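# Detach both hoses from the glass trap's side arms

## Task

Work both hoses free of the two side arms on the glass trap and leave each hose end resting on the bench, away from the clamp stand and the lab jack. At the finish the trap must still be held by its clamp, its inner part and its clip must still be seated, both hands must hold nothing, and anything already achieved must still be true. The Dewar flask must remain in its lowered position, standing upright on the lab jack. Broken glass means failure: this happens from a strong squeeze or press, a drop of more than a few centimetres, or any bending or prying of a glass side arm.

## Robot and tools

ROBOT. Two arms, left_arm and right_arm, each riding its own carriage (left_rail, right_rail) on one floor track along y at x = 0. left_rail is always the carriage on the +y side. An arm's base sits at x = 0, y = its carriage's position_m, z = 0.04 m, facing +x. left_arm wears a left hand, right_arm a right hand (mirror images), each with index, middle and ring fingers plus a thumb, rubber-tipped.

SCENE FRAME. Fixed to the table: table top is z = 0, +z up, +x the direction the arms face, +y to their left. The table edge is at x = 0.17 m. Positions are metres, orientations are wxyz quaternions.

HAND-POINT AXES. The hand point sits just in front of the palm between index and middle knuckles. +z runs along straight fingers toward the tips, +y points out of the palm face (palm surface at y = -0.062 m), +x crosses the palm away from the thumb on the right hand and toward the thumb on the left hand. Straight fingertips reach about 0.12 m past the hand point. A rigid mast near the wrist on the palm side (x +0.05 to +0.10, z -0.16 to -0.11, y up to +0.06; x sign flips on the left hand) can strike objects.

ROW LAYOUT. One row is a single flat list of 48 numbers, each in [-1, 1]: 24 for left_arm/left_gripper, then 24 for right_arm/right_gripper. Each block: dx, dy, dz, rx, ry, rz, then index_mcp, index_abd, index_pip, index_dip, middle_mcp, middle_abd, middle_pip, middle_dip, ring_mcp, ring_abd, ring_pip, ring_dip, thumb_cmc, thumb_axl, thumb_mcp, thumb_ipl, current_limit, speed.
- dx..rz are an offset, not a pose: measured from that arm's Hand target as it stood when the action began, in that Hand target's own axes. Scale 1.0 = 0.6 m or 180 degrees; rx, ry, rz form one rotation vector. All rows of one action count from that same start; a later action starts from the new Hand target, so resending an offset moves further. Six zeros mean hold at the Hand target.
- The 16 hinge numbers are absolute goal angles, scaled between each hinge's stops. Toward -1 a finger's _mcp, _pip, _dip curl it toward the palm; straight is about +0.75, +0.58, +0.70; _abd is straight at 0. thumb_cmc toward -1 brings the thumb in front of the palm (flat beside it at +0.71); thumb_axl straight at +0.68; thumb_mcp, thumb_ipl straight at +0.23, +0.17. A 0 is a real goal: to keep a hand unchanged, resend its hand_goal, hand_current_limit and hand_speed.
- current_limit maps -1..+1 to 0..550 mA (starts +0.4); speed sets hinge speed as (speed+1)/2 of 8.5 rad/s (starts -0.6). A motor drawing 495 mA or more for about 5 s shuts off for 10 s.

TOOLS.
- execute_actions(actions, cameras): each action may hold rows (1 to 15), steps (1 to 450 control steps at 30 per second, default 15, not fewer than the row count), until (conditions on left_rail/right_rail fields, or {"all"/"any": {"status": "ended"}}), and rail commands. After its last row an arm keeps heading for that row's target. For gentle motion ramp offsets by about 0.01 per row. Images come back only for an empty actions list or when cameras are named.
- move(target, speed, blend, stop_force, zero, blocking, cameras): target is one 48-number row or a list of up to 15; every row is an offset from the same Hand targets. Straight-line paths, all finishing together, at most 10 s. speed in m/s, 0.002 to 3.6, default 0.25 (turn rate up to twice that in rad/s). blend in m rounds corners of a list. stop_force in N, 3 to 120, ends an arm's path on contact; zero (only with stop_force) re-zeroes first; blocking=false returns after 0.5 s and cannot go with stop_force. The result adds a move: line with an ending such as done, off_target, moving, held or fault, plus limits=paced or limits=held.
- wait(seconds 0 to 10). stop() brakes a running move. zoom_image(camera, region [x0, y0, x1, y1] in pixels, each side at most 504). zero_wrist_force(arm). finished_scene(scene = 1, optional) ends the scene for good.

CARRIAGES. In an action send {"left_rail": {...}} with position_m (an absolute track position: left -0.8 to 1.5, right -1.5 to 0.8), speed_m_s (0.01 to 1), acceleration_factor (0.1 to 1), or stop: true. Then run an action with until position_status != moving. Keep the carriages at least 0.78 m apart. An out-of-range value rejects the whole call. Let a carriage finish before placing its hand in the scene.

RESULTS. Per arm: end_effector_position, end_effector_quat_wxyz, velocities, Hand target (the base for next offsets), Joint positions (rail m, then shoulder pan, shoulder lift, elbow, wrist 1, wrist 2, wrist 3 in rad), joint torques, Wrist force/Wrist torque in hand axes (force from the surface into the arm), motor temperatures. Hand: hand_goal, hand_measured, hand_current_ma, hand_state (moving, goal, blocked, overload). Rails: position_m, position_status (moving, done, contact_stop, time_out, stopped, stopped_with_arm, stopped_for_other_arm, stopped_for_other_carriage), position_answer (taken, not_taken).

CAMERAS. cam_high, cam_side, cam_stand, cam_left_wrist, cam_right_wrist.

AVOID. Contact torque of 139 N m on the big joints or 26 N m on wrist joints, or about 150 N on an arm, stops it for 10 s. Arms are stiff: aiming past a firm contact can fault. Orientation is clipped to 32 degrees from the current one each step. Keep the arms from touching each other. Motors above 85 °C lock the arm. For this job, grip hoses softly, pull them straight along each side arm's axis without any sideways bending, never lever the glass, leave the Dewar and jack untouched, set the ends down gently, and let nothing leave the table.

Each tool is called after "Call:" by a JSON object that holds its "method" and its "body".

## Session

Call:
{"method": "execute_actions", "body": {"actions": []}}

Scene clock: 0.00 s.
left_arm: end_effector_position=(+0.3677, +0.9347, +0.6703) hand_goal=(+0.754, +0.000, +0.576, +0.696, +0.754, +0.000, +0.576, +0.696, +0.754, +0.000, +0.576, +0.696, +0.714, +0.678, +0.226, +0.168) hand_measured=(+0.754, +0.000, +0.576, +0.696, +0.754, +0.000, +0.576, +0.696, +0.754, +0.000, +0.576, +0.696, +0.714, +0.678, +0.226, +0.168) hand_current_ma=(+0, +0, +0, +0, +0, +0, +0, +0, +0, +0, +0, +0, +0, +0, +0, +0) hand_state=(goal, goal, goal, goal, goal, goal, goal, goal, goal, goal, goal, goal, goal, goal, goal, goal) hand_current_limit=0.40 hand_speed=-0.60 end_effector_quat_wxyz=(+0.000, +1.000, +0.000, +0.000) | right_arm: end_effector_position=(+0.3677, -1.1811, +0.6703) hand_goal=(+0.754, +0.000, +0.576, +0.696, +0.754, +0.000, +0.576, +0.696, +0.754, +0.000, +0.576, +0.696, +0.714, +0.678, +0.226, +0.168) hand_measured=(+0.754, +0.000, +0.576, +0.696, +0.754, +0.000, +0.576, +0.696, +0.754, +0.000, +0.576, +0.696, +0.714, +0.678, +0.226, +0.168) hand_current_ma=(+0, +0, +0, +0, +0, +0, +0, +0, +0, +0, +0, +0, +0, +0, +0, +0) hand_state=(goal, goal, goal, goal, goal, goal, goal, goal, goal, goal, goal, goal, goal, goal, goal, goal) hand_current_limit=0.40 hand_speed=-0.60 end_effector_quat_wxyz=(+0.000, +0.000, +1.000, +0.000)
Joint positions: left_arm=[1.047 3.458 -1.433 -0.927 -2.353 1.571 1.887] | right_arm=[-1.294 -0.316 -1.709 0.927 -0.788 -1.571 -1.887]
Joint velocities: within noise
Joint torques (N m): no reading
Motor temperatures (°C): left_arm=[44 32 43 40 41 37] | right_arm=[36 42 30 51 37 33]
Wrist force (N): no reading
Wrist torque (N m): no reading
Wrist force, peak (N): no reading
Hand target: left_arm +0.3677, +0.9347, +0.6703; +0.000, +1.000, +0.000, +0.000 | right_arm +0.3677, -1.1811, +0.6703; +0.000, +0.000, +1.000, +0.000
left_rail: position_m=1.047 position_status=done
right_rail: position_m=-1.294 position_status=done

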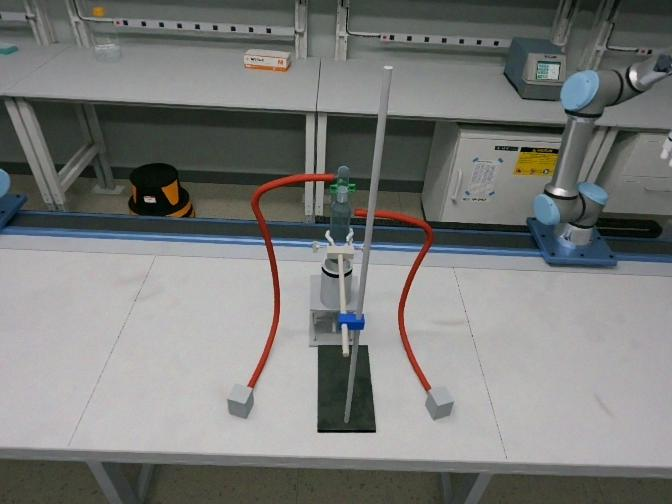

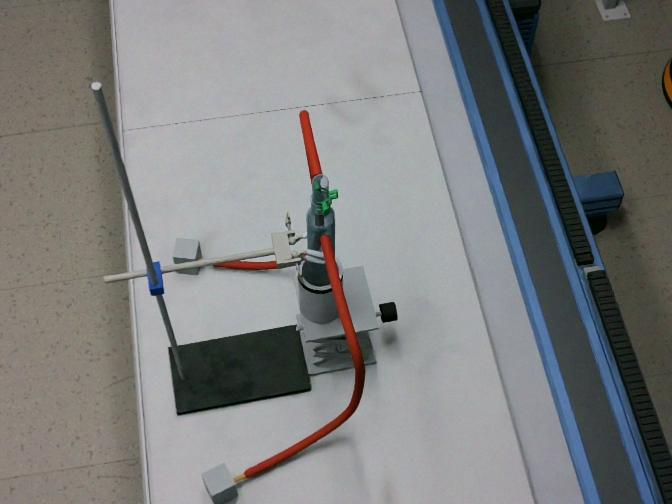

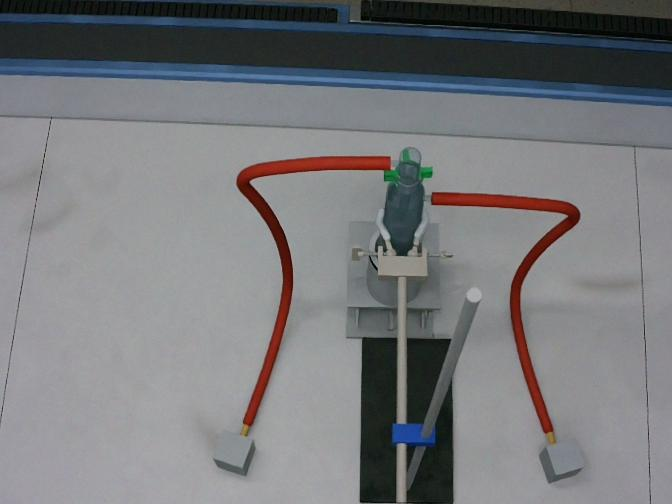

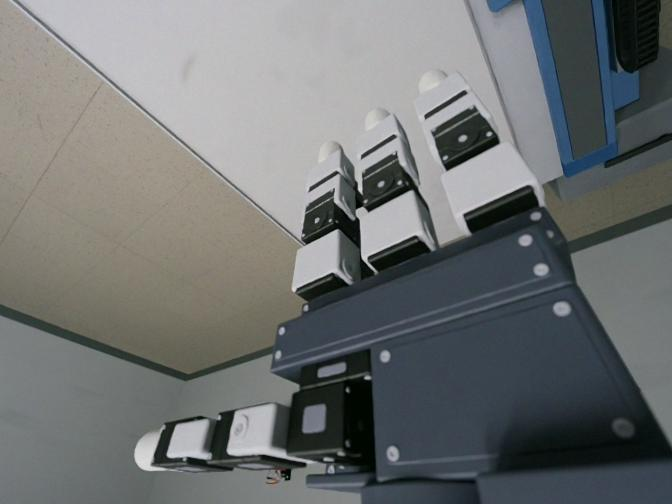

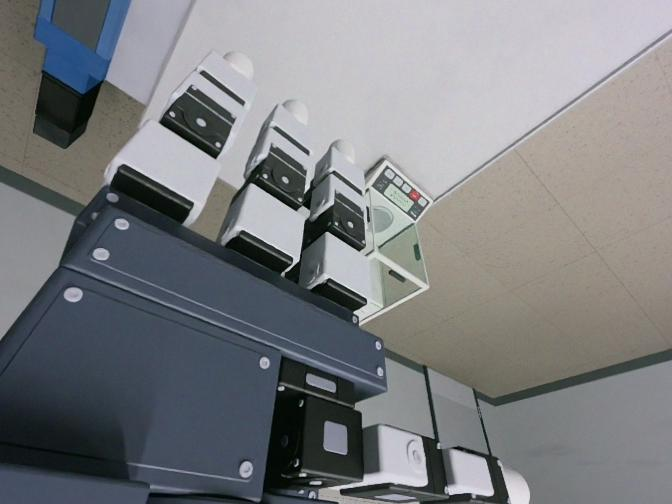

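Call:
{"method": "zoom_image", "body": {"camera": "cam_high", "region": [220, 140, 460, 430]}}

Call:
{"method": "zoom_image", "body": {"camera": "cam_high", "region": [300, 150, 400, 260]}}

Call:
{"method": "zoom_image", "body": {"camera": "cam_side", "region": [260, 90, 420, 330]}}

Call:
{"method": "zoom_image", "body": {"camera": "cam_stand", "region": [340, 130, 480, 300]}}

Scaled by 1.738.

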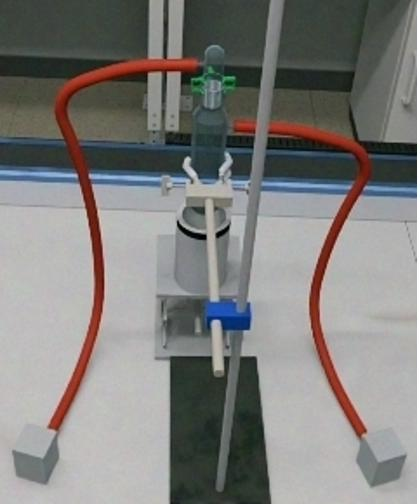

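Scaled by 4.582.

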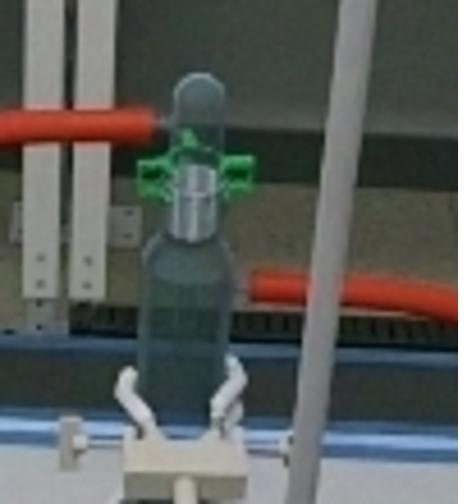

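Scaled by 2.100.

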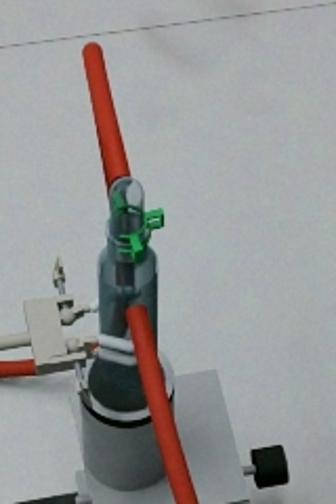

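Scaled by 2.965.

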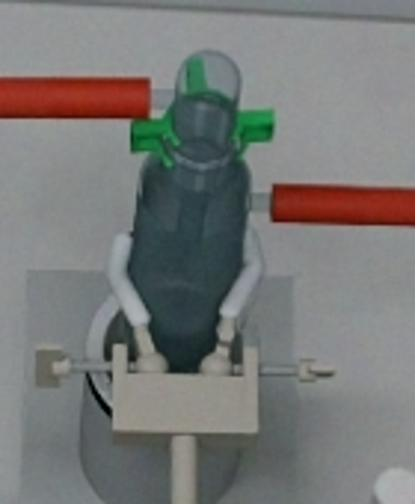

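Call:
{"method": "zoom_image", "body": {"camera": "cam_stand", "region": [180, 240, 340, 500]}}

Call:
{"method": "zoom_image", "body": {"camera": "cam_high", "region": [210, 160, 330, 430]}}

Call:
{"method": "zoom_image", "body": {"camera": "cam_high", "region": [350, 200, 470, 430]}}

Call:
{"method": "zoom_image", "body": {"camera": "cam_side", "region": [150, 220, 410, 504]}}

Scaled by 1.938.

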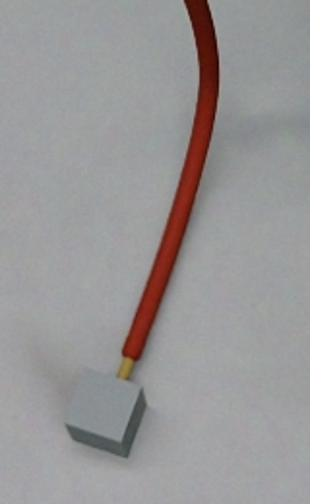

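Scaled by 1.867.

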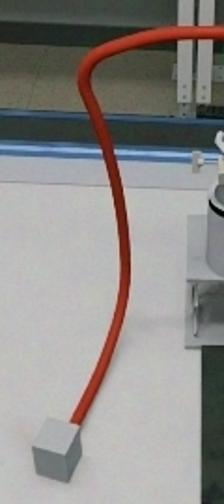

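Scaled by 2.191.

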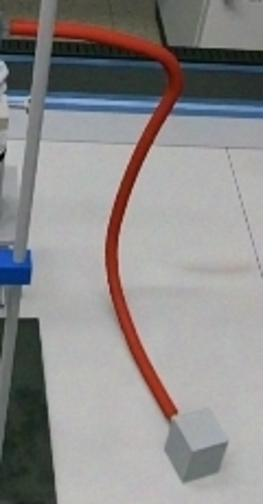

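Scaled by 1.775.

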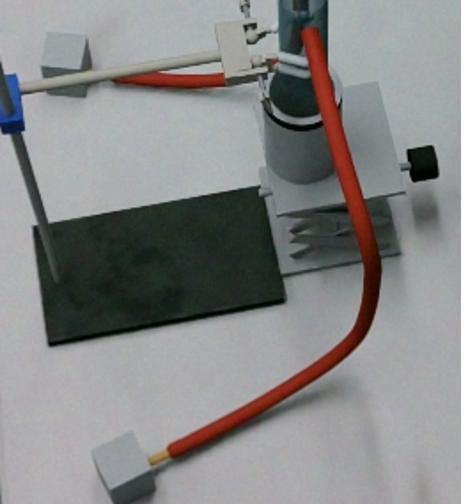

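Call:
{"method": "move", "body": {"target": [0.0872,0.0295,-0.2162,0.1954,0.1954,0.4718,-0.0685,0,0.576,0.696,-0.0685,0,0.576,0.696,-0.0685,0,0.576,0.696,-0.571,0.678,0.226,0.168,0.4,-0.6,-0.0872,0.0283,-0.2162,0.1954,-0.1954,-0.4718,-0.0685,0,0.576,0.696,-0.0685,0,0.576,0.696,-0.0685,0,0.576,0.696,-0.571,0.678,0.226,0.168,0.4,-0.6], "speed": 0.4, "cameras": ["cam_left_wrist","cam_right_wrist"]}}

Scene clock: 386.57 s.
left_arm: end_effector_position=(+0.4200, +0.9170, +0.8000) hand_goal=(-0.068, +0.000, +0.576, +0.696, -0.068, +0.000, +0.576, +0.696, -0.068, +0.000, +0.576, +0.696, -0.570, +0.678, +0.226, +0.168) hand_measured=(-0.064, +0.000, +0.576, +0.696, -0.062, +0.000, +0.576, +0.696, -0.064, +0.000, +0.576, +0.696, -0.570, +0.678, +0.224, +0.168) hand_current_ma=(+15, +0, +2, +0, +16, +0, +2, +0, +15, +0, +2, +0, +2, -2, -8, -1) hand_state=(goal, goal, goal, goal, goal, goal, goal, goal, goal, goal, goal, goal, goal, goal, goal, goal) hand_current_limit=0.40 hand_speed=-0.60 end_effector_quat_wxyz=(-0.271, +0.653, -0.653, +0.271) | right_arm: end_effector_position=(+0.4200, -1.1641, +0.8000) hand_goal=(-0.068, +0.000, +0.576, +0.696, -0.068, +0.000, +0.576, +0.696, -0.068, +0.000, +0.576, +0.696, -0.570, +0.678, +0.226, +0.168) hand_measured=(-0.062, +0.000, +0.576, +0.696, -0.064, +0.000, +0.576, +0.696, -0.064, +0.000, +0.576, +0.696, -0.570, +0.678, +0.224, +0.168) hand_current_ma=(+8, +0, +1, +0, +7, +0, +1, +0, +7, +0, +1, +0, +1, -1, -4, +0) hand_state=(goal, goal, goal, goal, goal, goal, goal, goal, goal, goal, goal, goal, goal, goal, goal, goal) hand_current_limit=0.40 hand_speed=-0.60 end_effector_quat_wxyz=(-0.271, +0.653, -0.653, +0.271)
Joint positions: left_arm=[1.047 3.224 -1.612 -0.552 -1.764 1.513 3.2] | right_arm=[-1.294 -0.085 -1.53 0.553 -1.378 -1.511 -3.201]
Joint torques (N m): left_arm=[5.73 9.06 21.46 3.89 -1.56 2.3] | right_arm=[-12.52 -10.34 -30.89 -4.2 2.05 -2.57]
Wrist force (N): left_arm=[-0.2 -0.1 0.4] | right_arm=[-1.2 -1.6 0.6]
Wrist torque (N m): left_arm=[0.14 0.08 -0.10] | right_arm=[0.20 0.11 -0.05]
Wrist force, peak (N): left_arm=[-0.5 -0.5 0.1] | right_arm=[-0.5 -2.1 0.9]
Hand target: left_arm +0.4200, +0.9170, +0.8000; -0.271, +0.653, -0.653, +0.271 | right_arm +0.4200, -1.1641, +0.8000; -0.271, +0.653, -0.653, +0.271
Off the commanded pose: left_arm 0.000 m, 0 deg | right_arm 0.000 m, 0 deg.
left_rail: position_m=1.047 position_status=done
right_rail: position_m=-1.294 position_status=done
move: done
camera_calibration:
cam_left_wrist: T_world_to_cam=[[0.460335, 0.788557, 0.407762, -1.27344], [-0.140088, -0.389043, 0.910506, -0.363118], [0.876622, -0.47626, -0.0686231, 0.248352], [0, 0, 0, 1]] pos_world=[0.31763, 0.981191, 0.866925]
cam_right_wrist: T_world_to_cam=[[-0.444412, 0.75509, -0.482014, 1.48945], [-0.159414, 0.46282, 0.872, -0.132875], [0.881524, 0.464367, -0.0853106, 0.366817], [0, 0, 0, 1]] pos_world=[0.31739, -1.23351, 0.865098]
Images, in order (width x height): cam_left_wrist 672x504, cam_right_wrist 672x504.

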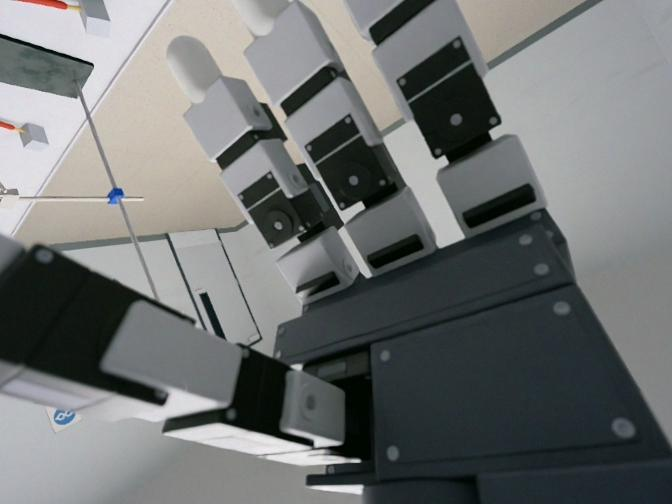

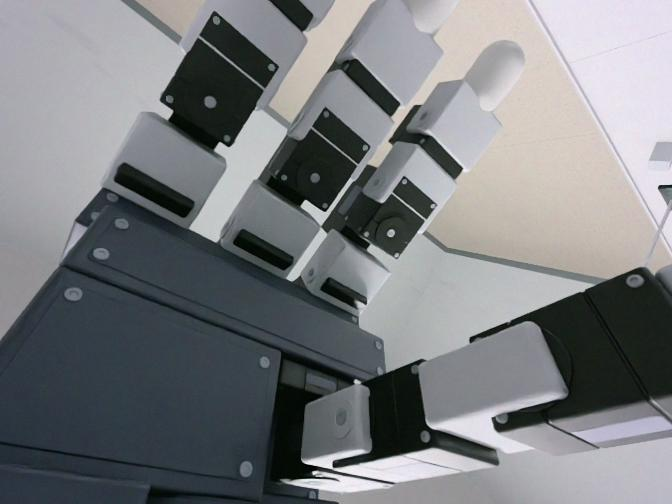

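Call:
{"method": "execute_actions", "body": {"actions": [{"right_rail":{"position_m":-0.11,"acceleration_factor":0.5},"steps":200,"until":{"right_rail":{"position_status":["!=","moving"]}}}], "cameras": ["cam_high","cam_side","cam_stand","cam_right_wrist"]}}

Scene clock: 401.97 s.
left_arm: end_effector_position=(+0.4200, +0.9170, +0.8000) hand_goal=(-0.068, +0.000, +0.576, +0.696, -0.068, +0.000, +0.576, +0.696, -0.068, +0.000, +0.576, +0.696, -0.570, +0.678, +0.226, +0.168) hand_measured=(-0.064, +0.000, +0.576, +0.696, -0.062, +0.000, +0.576, +0.696, -0.064, +0.000, +0.576, +0.696, -0.570, +0.678, +0.224, +0.168) hand_current_ma=(+15, +0, +2, +0, +16, +0, +2, +0, +15, +0, +2, +0, +2, -2, -8, -1) hand_state=(goal, goal, goal, goal, goal, goal, goal, goal, goal, goal, goal, goal, goal, goal, goal, goal) hand_current_limit=0.40 hand_speed=-0.60 end_effector_quat_wxyz=(-0.271, +0.653, -0.653, +0.271) | right_arm: end_effector_position=(+0.4200, +0.0194, +0.8000) hand_goal=(-0.068, +0.000, +0.576, +0.696, -0.068, +0.000, +0.576, +0.696, -0.068, +0.000, +0.576, +0.696, -0.570, +0.678, +0.226, +0.168) hand_measured=(-0.064, +0.000, +0.576, +0.696, -0.064, +0.000, +0.576, +0.696, -0.064, +0.000, +0.576, +0.696, -0.570, +0.678, +0.224, +0.168) hand_current_ma=(+6, +0, +1, +0, +6, +0, +1, +0, +5, +0, +1, +0, +1, -1, -4, +0) hand_state=(goal, goal, goal, goal, goal, goal, goal, goal, goal, goal, goal, goal, goal, goal, goal, goal) hand_current_limit=0.40 hand_speed=-0.60 end_effector_quat_wxyz=(-0.271, +0.653, -0.653, +0.271)
Joint positions: left_arm=[1.047 3.224 -1.612 -0.552 -1.764 1.512 3.2] | right_arm=[-0.11 -0.085 -1.53 0.553 -1.378 -1.511 -3.202]
Joint torques (N m): left_arm=[6.07 10.01 20.85 1.6 -1.5 2.47] | right_arm=[3.27 -15.13 -27 -1.9 0.58 -2.41]
Wrist force (N): left_arm=[-0.3 -0.4 0.2] | right_arm=[-1.0 -1.7 0.3]
Wrist torque (N m): left_arm=[0.13 0.09 -0.11] | right_arm=[0.22 0.09 -0.04]
Wrist force, peak (N): left_arm=[-0.5 -0.2 0.5] | right_arm=[-1.6 -1.8 0.6]
Hand target: left_arm +0.4200, +0.9170, +0.8000; -0.271, +0.653, -0.653, +0.271 | right_arm +0.4200, +0.0194, +0.8000; -0.271, +0.653, -0.653, +0.271
Off the commanded pose: left_arm 0.000 m, 0 deg | right_arm 0.000 m, 0 deg.
left_rail: position_m=1.047 position_status=done
right_rail: position_m=-0.110 position_status=done
camera_calibration:
cam_right_wrist: T_world_to_cam=[[-0.444669, 0.754881, -0.482104, 0.59603], [-0.159626, 0.462842, 0.87195, -0.680465], [0.881357, 0.464685, -0.0853129, -0.182645], [0, 0, 0, 1]] pos_world=[0.317392, -0.0501115, 0.865098]
Images, in order (width x height): cam_high 672x504, cam_side 672x504, cam_stand 672x504, cam_right_wrist 672x504.

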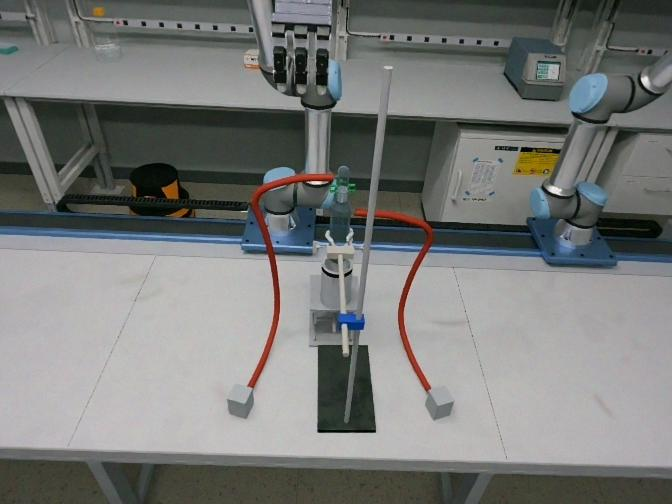

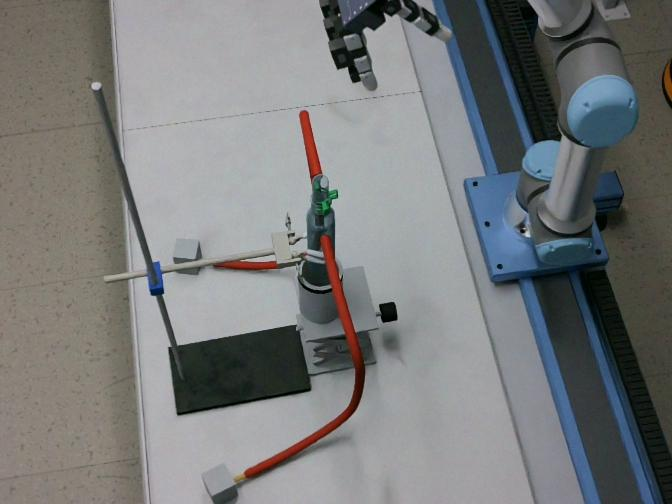

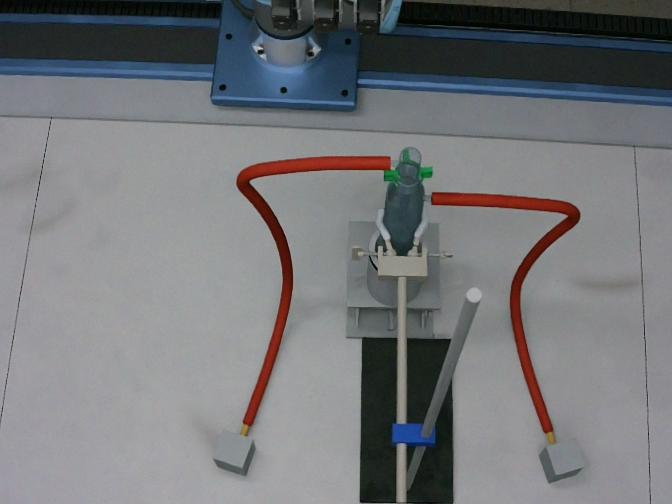

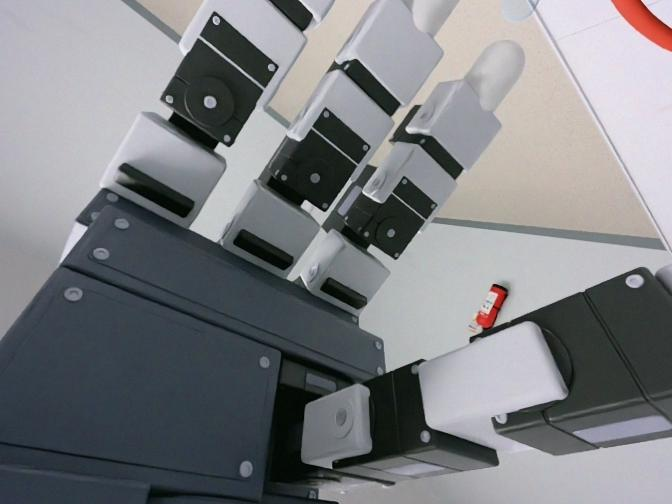

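Call:
{"method": "move", "body": {"target": [0,0,0,0,0,0,-0.0685,0,0.576,0.696,-0.0685,0,0.576,0.696,-0.0685,0,0.576,0.696,-0.571,0.678,0.226,0.168,0.4,-0.6,0,0.0378,0.257,0,0,0,-0.0685,0,0.576,0.696,-0.0685,0,0.576,0.696,-0.0685,0,0.576,0.696,-0.571,0.678,0.226,0.168,0.4,-0.6], "speed": 0.2, "cameras": ["cam_high","cam_side","cam_stand","cam_right_wrist"]}}

Scene clock: 424.00 s.
left_arm: end_effector_position=(+0.4200, +0.9170, +0.8000) hand_goal=(-0.068, +0.000, +0.576, +0.696, -0.068, +0.000, +0.576, +0.696, -0.068, +0.000, +0.576, +0.696, -0.570, +0.678, +0.226, +0.168) hand_measured=(-0.064, +0.000, +0.576, +0.696, -0.062, +0.000, +0.576, +0.696, -0.064, +0.000, +0.576, +0.696, -0.570, +0.678, +0.224, +0.168) hand_current_ma=(+15, +0, +2, +0, +16, +0, +2, +0, +15, +0, +2, +0, +2, -2, -8, -1) hand_state=(goal, goal, goal, goal, goal, goal, goal, goal, goal, goal, goal, goal, goal, goal, goal, goal) hand_current_limit=0.40 hand_speed=-0.60 end_effector_quat_wxyz=(-0.271, +0.653, -0.653, +0.271) | right_arm: end_effector_position=(+0.5130, +0.0194, +0.6750) hand_goal=(-0.068, +0.000, +0.576, +0.696, -0.068, +0.000, +0.576, +0.696, -0.068, +0.000, +0.576, +0.696, -0.570, +0.678, +0.226, +0.168) hand_measured=(-0.064, +0.000, +0.576, +0.696, -0.064, +0.000, +0.576, +0.696, -0.064, +0.000, +0.576, +0.696, -0.570, +0.678, +0.224, +0.168) hand_current_ma=(+5, +0, +1, +0, +5, +0, +1, +0, +5, +0, +1, +0, +1, -1, -4, +0) hand_state=(goal, goal, goal, goal, goal, goal, goal, goal, goal, goal, goal, goal, goal, goal, goal, goal) hand_current_limit=0.40 hand_speed=-0.60 end_effector_quat_wxyz=(-0.271, +0.653, -0.653, +0.271)
Joint positions: left_arm=[1.047 3.224 -1.612 -0.552 -1.764 1.512 3.2] | right_arm=[-0.11 -0.065 -1.583 1.049 -1.821 -1.525 -3.188]
Joint torques (N m): left_arm=[6 9.56 21.3 1.63 -1.67 2.39] | right_arm=[12.18 -14.12 -4.96 -4.68 -1.72 2.49]
Wrist force (N): left_arm=[-0.4 -0.3 0.3] | right_arm=[-0.8 -1.5 1.0]
Wrist torque (N m): left_arm=[0.14 0.11 -0.12] | right_arm=[0.14 0.09 -0.01]
Wrist force, peak (N): left_arm=[-0.6 0.2 -0.1] | right_arm=[-0.9 -1.4 2.1]
Hand target: left_arm +0.4200, +0.9170, +0.8000; -0.271, +0.653, -0.653, +0.271 | right_arm +0.5130, +0.0194, +0.6750; -0.271, +0.653, -0.653, +0.271
Off the commanded pose: left_arm 0.000 m, 0 deg | right_arm 0.000 m, 0 deg.
left_rail: position_m=1.047 position_status=done
right_rail: position_m=-0.110 position_status=done
move: done
camera_calibration:
cam_right_wrist: T_world_to_cam=[[-0.444718, 0.754879, -0.482061, 0.57699], [-0.159529, 0.462849, 0.871964, -0.556738], [0.881349, 0.464681, -0.0854125, -0.275157], [0, 0, 0, 1]] pos_world=[0.410292, -0.0500115, 0.740098]
Images, in order (width x height): cam_high 672x504, cam_side 672x504, cam_stand 672x504, cam_right_wrist 672x504.

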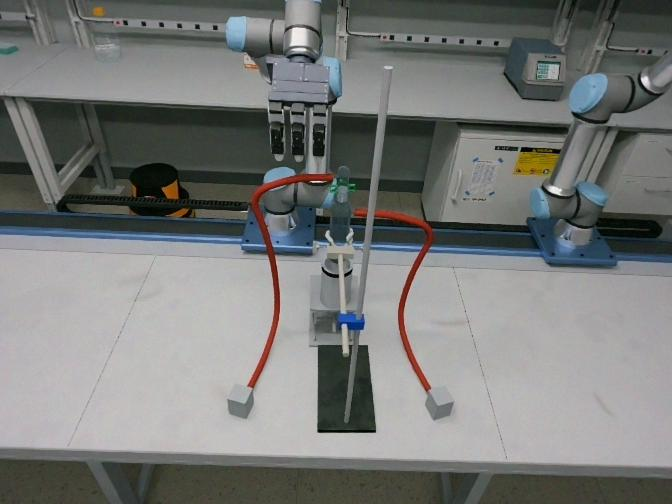

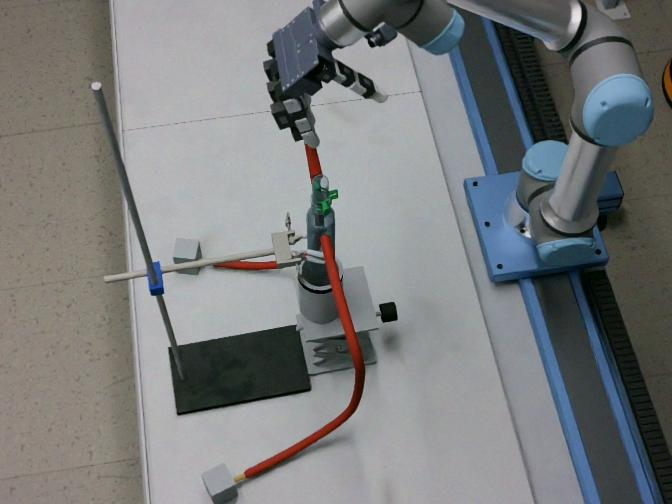

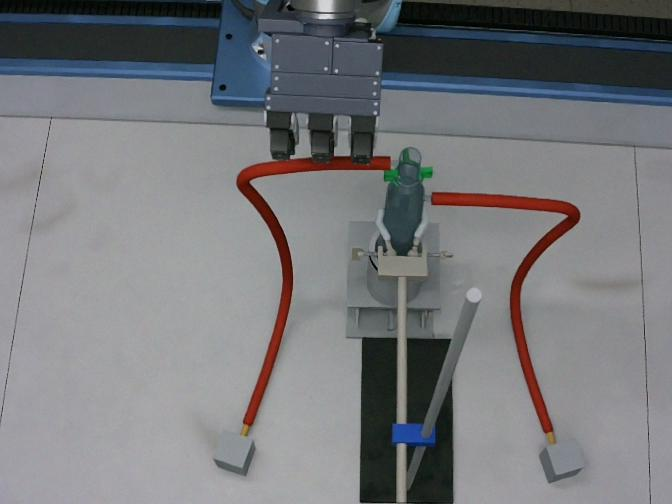

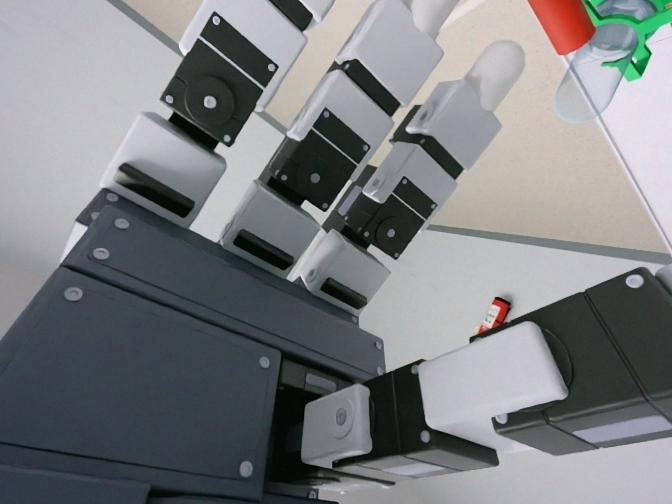

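Call:
{"method": "zoom_image", "body": {"camera": "cam_right_wrist", "region": [460, 0, 672, 150]}}

Call:
{"method": "zoom_image", "body": {"camera": "cam_stand", "region": [250, 90, 450, 220]}}

Call:
{"method": "zoom_image", "body": {"camera": "cam_high", "region": [250, 90, 400, 220]}}

Scaled by 2.377.

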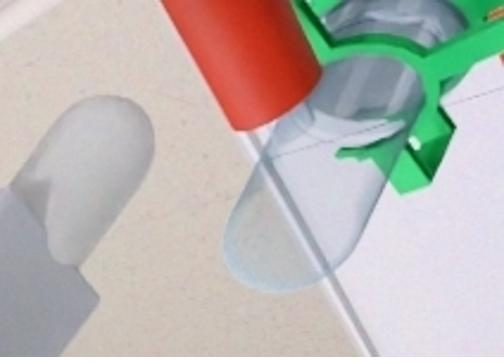

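Scaled by 2.520.

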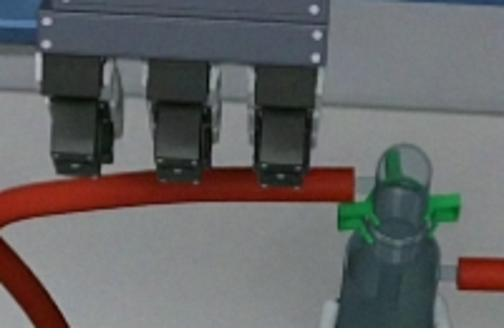

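Scaled by 3.360.

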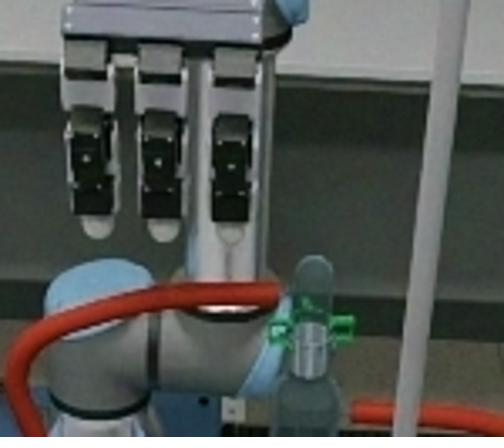

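Call:
{"method": "zoom_image", "body": {"camera": "cam_side", "region": [260, 80, 380, 200]}}

Scaled by 4.200.

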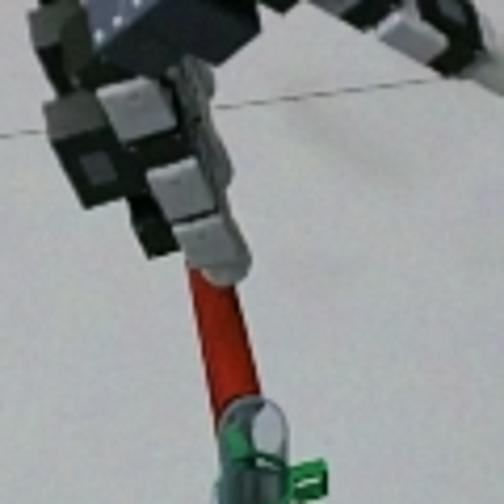

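Call:
{"method": "move", "body": {"target": [[0,0,0,0,0,0,-0.0685,0,0.576,0.696,-0.0685,0,0.576,0.696,-0.0685,0,0.576,0.696,-0.571,0.678,0.226,0.168,0.4,-0.6,0,0.033,-0.033,0,-0.0354,0.0354,0.342,0,0.576,0.696,0.342,0,0.576,0.696,0.342,0,0.576,0.696,-0.571,0.678,0.226,0.168,0.4,-0.6],[0,0,0,0,0,0,-0.0685,0,0.576,0.696,-0.0685,0,0.576,0.696,-0.0685,0,0.576,0.696,-0.571,0.678,0.226,0.168,0.4,-0.6,0,0.1685,0.1025,0,-0.0354,0.0354,0.342,0,0.576,0.696,0.342,0,0.576,0.696,0.342,0,0.576,0.696,-0.571,0.678,0.226,0.168,0.4,-0.6]], "speed": [0.15,0.08], "cameras": ["cam_high","cam_side","cam_stand","cam_right_wrist"]}}

Call:
{"method": "zoom_image", "body": {"camera": "cam_side", "region": [260, 80, 380, 200]}}

Scene clock: 543.17 s.
left_arm: end_effector_position=(+0.4200, +0.9170, +0.8000) hand_goal=(-0.068, +0.000, +0.576, +0.696, -0.068, +0.000, +0.576, +0.696, -0.068, +0.000, +0.576, +0.696, -0.570, +0.678, +0.226, +0.168) hand_measured=(-0.064, +0.000, +0.576, +0.696, -0.062, +0.000, +0.576, +0.696, -0.064, +0.000, +0.576, +0.696, -0.570, +0.678, +0.224, +0.168) hand_current_ma=(+15, +0, +2, +0, +16, +0, +2, +0, +15, +0, +2, +0, +2, -2, -8, -1) hand_state=(goal, goal, goal, goal, goal, goal, goal, goal, goal, goal, goal, goal, goal, goal, goal, goal) hand_current_limit=0.40 hand_speed=-0.60 end_effector_quat_wxyz=(-0.271, +0.653, -0.653, +0.271) | right_arm: end_effector_position=(+0.4850, +0.0194, +0.5601) hand_goal=(+0.342, +0.000, +0.576, +0.696, +0.342, +0.000, +0.576, +0.696, +0.342, +0.000, +0.576, +0.696, -0.570, +0.678, +0.226, +0.168) hand_measured=(+0.332, +0.000, +0.576, +0.696, +0.334, +0.000, +0.576, +0.696, +0.334, +0.000, +0.576, +0.696, -0.570, +0.678, +0.224, +0.168) hand_current_ma=(-17, +0, +1, +0, -15, +0, +1, +0, -15, +0, +1, +0, +1, -1, -4, +0) hand_state=(goal, goal, goal, goal, goal, goal, goal, goal, goal, goal, goal, goal, goal, goal, goal, goal) hand_current_limit=0.40 hand_speed=-0.60 end_effector_quat_wxyz=(-0.321, +0.630, -0.673, +0.218)
Joint positions: left_arm=[1.047 3.224 -1.612 -0.552 -1.764 1.512 3.2] | right_arm=[-0.11 -0.163 -1.778 1.551 -2.115 -1.345 -3.147]
Joint torques (N m): left_arm=[5.98 9.75 21.49 1.73 -1.41 2.46] | right_arm=[-12.45 -21.36 -10.66 -4.71 2.06 2.65]
Motor temperatures (°C): left_arm=[39 31 40 38 39 35] | right_arm=[35 39 28 49 36 32]
Wrist force (N): left_arm=[-0.4 -0.1 0.1] | right_arm=[-1.3 -0.9 0.8]
Wrist torque (N m): left_arm=[0.18 0.10 -0.11] | right_arm=[0.15 0.17 -0.02]
Wrist force, peak (N): left_arm=[-0.6 -0.2 0.2] | right_arm=[-1.1 -2.3 0.9]
Hand target: left_arm +0.4200, +0.9170, +0.8000; -0.271, +0.653, -0.653, +0.271 | right_arm +0.4850, +0.0194, +0.5600; -0.321, +0.630, -0.673, +0.218
Off the commanded pose: left_arm 0.000 m, 0 deg | right_arm 0.000 m, 0 deg.
left_rail: position_m=1.047 position_status=done
right_rail: position_m=-0.110 position_status=done
move: done
camera_calibration:
cam_right_wrist: T_world_to_cam=[[-0.44466, 0.821079, -0.35792, 0.438372], [-0.159586, 0.32058, 0.933681, -0.492699], [0.881368, 0.472289, -0.0115164, -0.301909], [0, 0, 0, 1]] pos_world=[0.382392, -0.0594, 0.613449]
Images, in order (width x height): cam_high 672x504, cam_side 672x504, cam_stand 672x504, cam_right_wrist 672x504.

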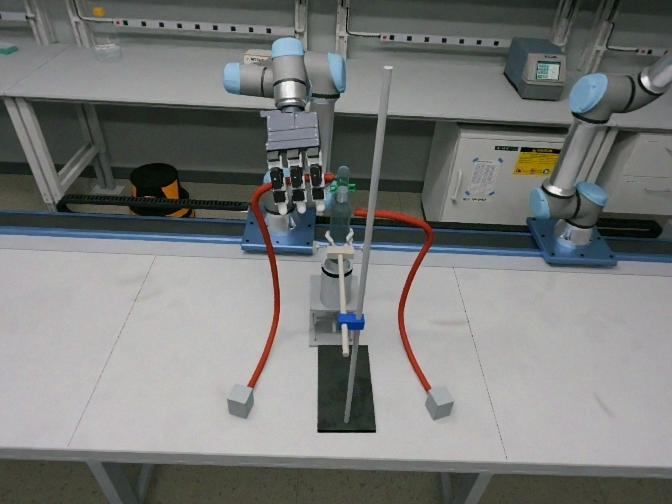

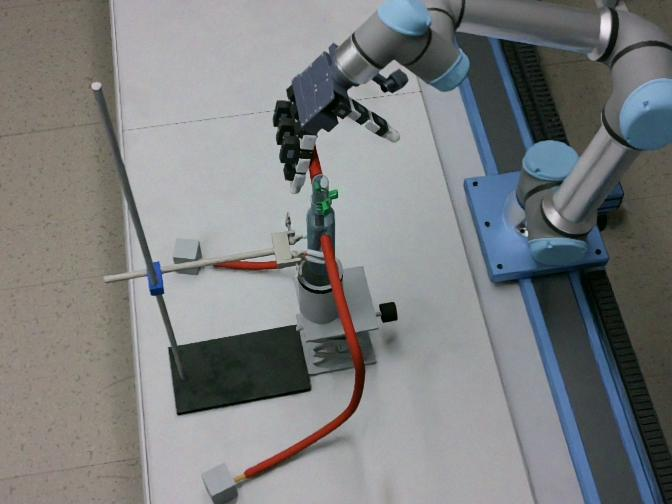

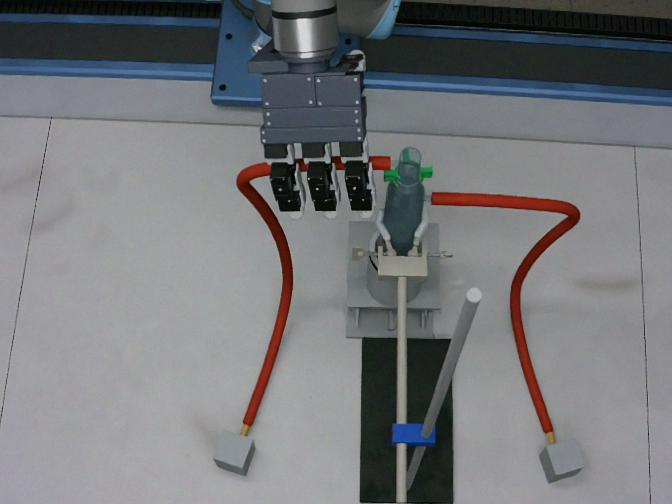

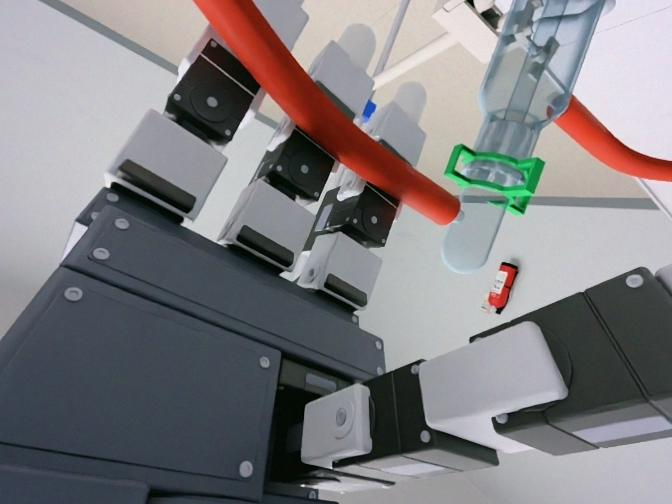

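Scaled by 4.200.

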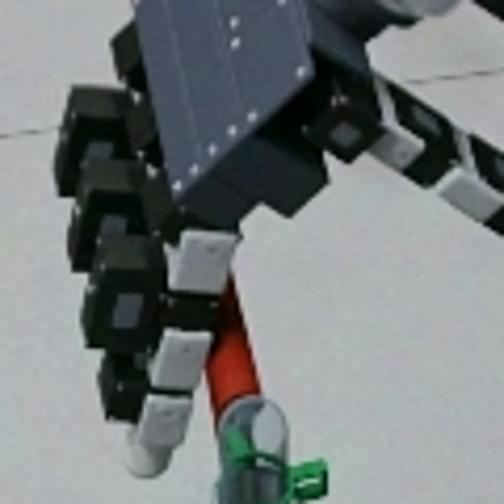

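Call:
{"method": "move", "body": {"target": [0,0,0,0,0,0,-0.0685,0,0.576,0.696,-0.0685,0,0.576,0.696,-0.0685,0,0.576,0.696,-0.571,0.678,0.226,0.168,0.4,-0.6,0.007,0.0314,0.0314,0,0,0,0.342,0,0.576,0.696,0.342,0,0.576,0.696,0.342,0,0.576,0.696,-0.571,0.678,0.226,0.168,0.4,-0.6], "speed": 0.05, "stop_force": 5, "cameras": ["cam_side","cam_right_wrist"]}}

Call:
{"method": "zoom_image", "body": {"camera": "cam_right_wrist", "region": [180, 0, 560, 300]}}

Scene clock: 572.13 s.
left_arm: end_effector_position=(+0.4200, +0.9170, +0.8000) hand_goal=(-0.068, +0.000, +0.576, +0.696, -0.068, +0.000, +0.576, +0.696, -0.068, +0.000, +0.576, +0.696, -0.570, +0.678, +0.226, +0.168) hand_measured=(-0.064, +0.000, +0.576, +0.696, -0.062, +0.000, +0.576, +0.696, -0.064, +0.000, +0.576, +0.696, -0.570, +0.678, +0.224, +0.168) hand_current_ma=(+15, +0, +2, +0, +16, +0, +2, +0, +15, +0, +2, +0, +2, -2, -8, -1) hand_state=(goal, goal, goal, goal, goal, goal, goal, goal, goal, goal, goal, goal, goal, goal, goal, goal) hand_current_limit=0.40 hand_speed=-0.60 end_effector_quat_wxyz=(-0.271, +0.653, -0.653, +0.271) | right_arm: end_effector_position=(+0.4850, +0.0194, +0.5330) hand_goal=(+0.342, +0.000, +0.576, +0.696, +0.342, +0.000, +0.576, +0.696, +0.342, +0.000, +0.576, +0.696, -0.570, +0.678, +0.226, +0.168) hand_measured=(+0.348, +0.000, +0.576, +0.696, +0.342, +0.000, +0.576, +0.696, +0.334, +0.000, +0.576, +0.696, -0.570, +0.678, +0.224, +0.168) hand_current_ma=(+9, +0, +1, +0, +0, +0, +1, +0, -15, +0, +1, +0, +1, -1, -4, +0) hand_state=(goal, goal, goal, goal, goal, goal, goal, goal, goal, goal, goal, goal, goal, goal, goal, goal) hand_current_limit=0.40 hand_speed=-0.60 end_effector_quat_wxyz=(-0.321, +0.630, -0.673, +0.218)
Joint positions: left_arm=[1.047 3.224 -1.612 -0.552 -1.764 1.512 3.2] | right_arm=[-0.11 -0.163 -1.791 1.631 -2.183 -1.345 -3.147]
Joint torques (N m): left_arm=[5.55 10.2 20.05 1.62 -1.41 2.32] | right_arm=[11.4 -20.88 -8.78 -3.5 2 2.37]
Wrist force (N): left_arm=[-0.6 -0.2 0.2] | right_arm=[-1.4 -6.7 0.4]
Wrist torque (N m): left_arm=[0.15 0.12 -0.13] | right_arm=[0.01 0.14 -0.02]
Wrist force, peak (N): left_arm=[-0.6 -0.2 0.2] | right_arm=[-1.6 -6.8 0.7]
Hand target: left_arm +0.4200, +0.9170, +0.8000; -0.271, +0.653, -0.653, +0.271 | right_arm +0.4850, +0.0194, +0.5330; -0.321, +0.630, -0.673, +0.218
Off the commanded pose: left_arm 0.000 m, 0 deg | right_arm 0.000 m, 0 deg.
left_rail: position_m=1.047 position_status=done
right_rail: position_m=-0.110 position_status=done
move: done
camera_calibration:
cam_right_wrist: T_world_to_cam=[[-0.44462, 0.821101, -0.357921, 0.428694], [-0.159572, 0.320588, 0.933681, -0.467494], [0.881391, 0.472247, -0.0115151, -0.302232], [0, 0, 0, 1]] pos_world=[0.382392, -0.0594, 0.586449]
Images, in order (width x height): cam_side 672x504, cam_right_wrist 672x504.

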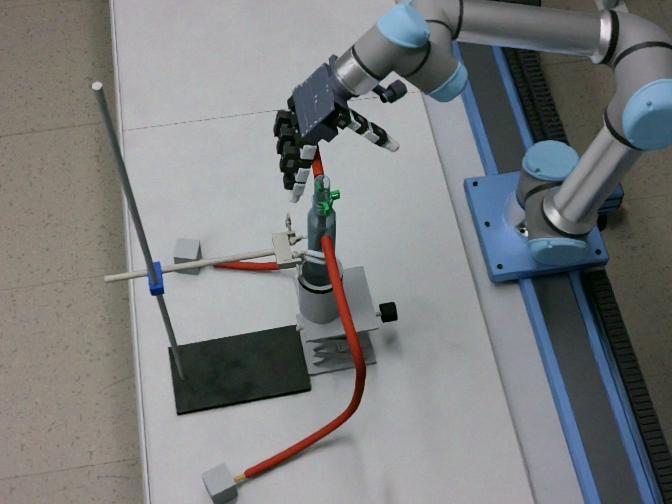

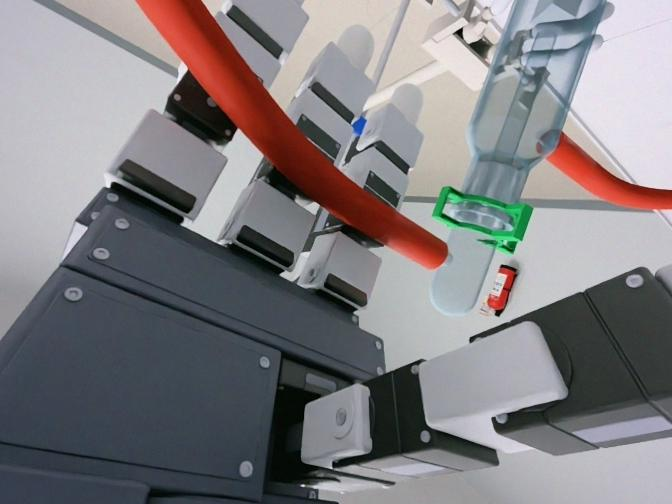

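Scaled by 1.326.

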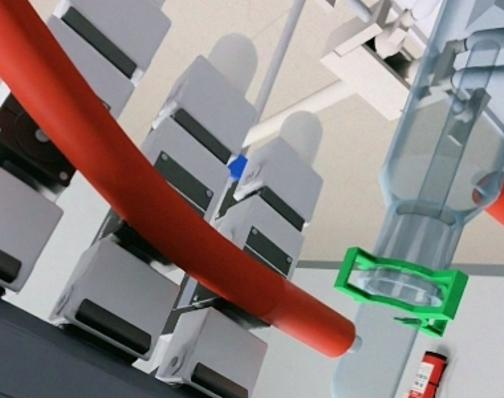

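Call:
{"method": "move", "body": {"target": [0,0,0,0,0,0,-0.0685,0,0.576,0.696,-0.0685,0,0.576,0.696,-0.0685,0,0.576,0.696,-0.571,0.678,0.226,0.168,0.4,-0.6,-0.0016,-0.014,0,0,0,0,0.342,0,0.576,0.696,0.342,0,0.576,0.696,0.342,0,0.576,0.696,-0.571,0.678,0.226,0.168,0.4,-0.6], "speed": 0.05, "cameras": ["cam_right_wrist"]}}

Call:
{"method": "zoom_image", "body": {"camera": "cam_right_wrist", "region": [180, 0, 560, 300]}}

Scene clock: 590.33 s.
left_arm: end_effector_position=(+0.4200, +0.9170, +0.8000) hand_goal=(-0.068, +0.000, +0.576, +0.696, -0.068, +0.000, +0.576, +0.696, -0.068, +0.000, +0.576, +0.696, -0.570, +0.678, +0.226, +0.168) hand_measured=(-0.064, +0.000, +0.576, +0.696, -0.062, +0.000, +0.576, +0.696, -0.064, +0.000, +0.576, +0.696, -0.570, +0.678, +0.224, +0.168) hand_current_ma=(+15, +0, +2, +0, +16, +0, +2, +0, +15, +0, +2, +0, +2, -2, -8, -1) hand_state=(goal, goal, goal, goal, goal, goal, goal, goal, goal, goal, goal, goal, goal, goal, goal, goal) hand_current_limit=0.40 hand_speed=-0.60 end_effector_quat_wxyz=(-0.271, +0.653, -0.653, +0.271) | right_arm: end_effector_position=(+0.4909, +0.0195, +0.5390) hand_goal=(+0.342, +0.000, +0.576, +0.696, +0.342, +0.000, +0.576, +0.696, +0.342, +0.000, +0.576, +0.696, -0.570, +0.678, +0.226, +0.168) hand_measured=(+0.340, +0.000, +0.576, +0.696, +0.340, +0.000, +0.576, +0.696, +0.334, +0.000, +0.576, +0.696, -0.570, +0.678, +0.224, +0.168) hand_current_ma=(-1, +0, +1, +0, -1, +0, +1, +0, -15, +0, +1, +0, +1, -1, -4, +0) hand_state=(goal, goal, goal, goal, goal, goal, goal, goal, goal, goal, goal, goal, goal, goal, goal, goal) hand_current_limit=0.40 hand_speed=-0.60 end_effector_quat_wxyz=(-0.321, +0.630, -0.673, +0.218)
Joint positions: left_arm=[1.047 3.224 -1.612 -0.552 -1.764 1.512 3.2] | right_arm=[-0.11 -0.16 -1.774 1.603 -2.172 -1.347 -3.145]
Joint torques (N m): left_arm=[5.69 10.01 20.66 1.8 -1.51 2.51] | right_arm=[11.06 -7.59 -40.13 -1.76 -1.46 2.67]
Wrist force (N): left_arm=[-0.2 -0.1 -0.1] | right_arm=[-1.2 -1.4 0.5]
Wrist torque (N m): left_arm=[0.20 0.07 -0.10] | right_arm=[0.14 0.15 -0.04]
Wrist force, peak (N): left_arm=[-0.6 -0.2 0.2] | right_arm=[-1.6 -6.8 0.5]
Hand target: left_arm +0.4200, +0.9170, +0.8000; -0.271, +0.653, -0.653, +0.271 | right_arm +0.4909, +0.0195, +0.5390; -0.321, +0.630, -0.673, +0.218
Off the commanded pose: left_arm 0.000 m, 0 deg | right_arm 0.000 m, 0 deg.
left_rail: position_m=1.047 position_status=done
right_rail: position_m=-0.110 position_status=done
move: done
camera_calibration:
cam_right_wrist: T_world_to_cam=[[-0.444666, 0.821091, -0.357886, 0.433344], [-0.159569, 0.32055, 0.933694, -0.472105], [0.881368, 0.472289, -0.0115166, -0.307399], [0, 0, 0, 1]] pos_world=[0.388292, -0.0593, 0.592349]
Images, in order (width x height): cam_right_wrist 672x504.

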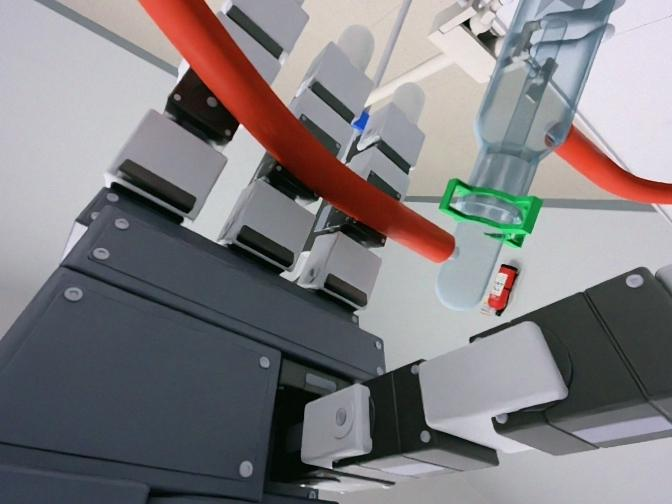

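Scaled by 1.326.

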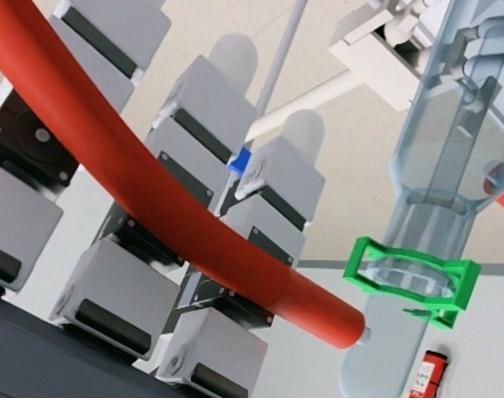

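Call:
{"method": "move", "body": {"target": [0,0,0,0,0,0,-0.0685,0,0.576,0.696,-0.0685,0,0.576,0.696,-0.0685,0,0.576,0.696,-0.571,0.678,0.226,0.168,0.4,-0.6,0,0.0067,0,0,0,0,0.342,0,0.576,0.696,0.342,0,0.576,0.696,0.342,0,0.576,0.696,-0.571,0.678,0.226,0.168,0.4,-0.6], "speed": 0.05}}

Scene clock: 619.23 s.
left_arm: end_effector_position=(+0.4200, +0.9170, +0.8000) hand_goal=(-0.068, +0.000, +0.576, +0.696, -0.068, +0.000, +0.576, +0.696, -0.068, +0.000, +0.576, +0.696, -0.570, +0.678, +0.226, +0.168) hand_measured=(-0.064, +0.000, +0.576, +0.696, -0.062, +0.000, +0.576, +0.696, -0.064, +0.000, +0.576, +0.696, -0.570, +0.678, +0.224, +0.168) hand_current_ma=(+15, +0, +2, +0, +16, +0, +2, +0, +15, +0, +2, +0, +2, -2, -8, -1) hand_state=(goal, goal, goal, goal, goal, goal, goal, goal, goal, goal, goal, goal, goal, goal, goal, goal) hand_current_limit=0.40 hand_speed=-0.60 end_effector_quat_wxyz=(-0.271, +0.653, -0.653, +0.271) | right_arm: end_effector_position=(+0.4882, +0.0199, +0.5363) hand_goal=(+0.342, +0.000, +0.576, +0.696, +0.342, +0.000, +0.576, +0.696, +0.342, +0.000, +0.576, +0.696, -0.570, +0.678, +0.226, +0.168) hand_measured=(+0.340, +0.000, +0.576, +0.696, +0.340, +0.000, +0.576, +0.696, +0.334, +0.000, +0.576, +0.696, -0.570, +0.678, +0.224, +0.168) hand_current_ma=(-1, +0, +1, +0, -1, +0, +1, +0, -15, +0, +1, +0, +1, -1, -4, +0) hand_state=(goal, goal, goal, goal, goal, goal, goal, goal, goal, goal, goal, goal, goal, goal, goal, goal) hand_current_limit=0.40 hand_speed=-0.60 end_effector_quat_wxyz=(-0.321, +0.630, -0.673, +0.218)
Joint positions: left_arm=[1.047 3.224 -1.612 -0.552 -1.764 1.512 3.2] | right_arm=[-0.11 -0.16 -1.781 1.615 -2.177 -1.347 -3.145]
Joint torques (N m): left_arm=[6.12 10.62 20.64 1.84 -1.49 2.49] | right_arm=[7.02 -20.58 -9.41 -4.64 -0.96 1.27]
Wrist force (N): left_arm=[-0.3 -0.3 0.0] | right_arm=[-1.1 -2.0 0.4]
Wrist torque (N m): left_arm=[0.16 0.08 -0.11] | right_arm=[0.16 0.17 -0.05]
Wrist force, peak (N): left_arm=[-0.7 -0.2 0.0] | right_arm=[-1.1 -2.4 0.3]
Hand target: left_arm +0.4200, +0.9170, +0.8000; -0.271, +0.653, -0.653, +0.271 | right_arm +0.4881, +0.0199, +0.5362; -0.321, +0.630, -0.673, +0.218
Off the commanded pose: left_arm 0.000 m, 0 deg | right_arm 0.000 m, 0 deg.
left_rail: position_m=1.047 position_status=done
right_rail: position_m=-0.110 position_status=done
move: done


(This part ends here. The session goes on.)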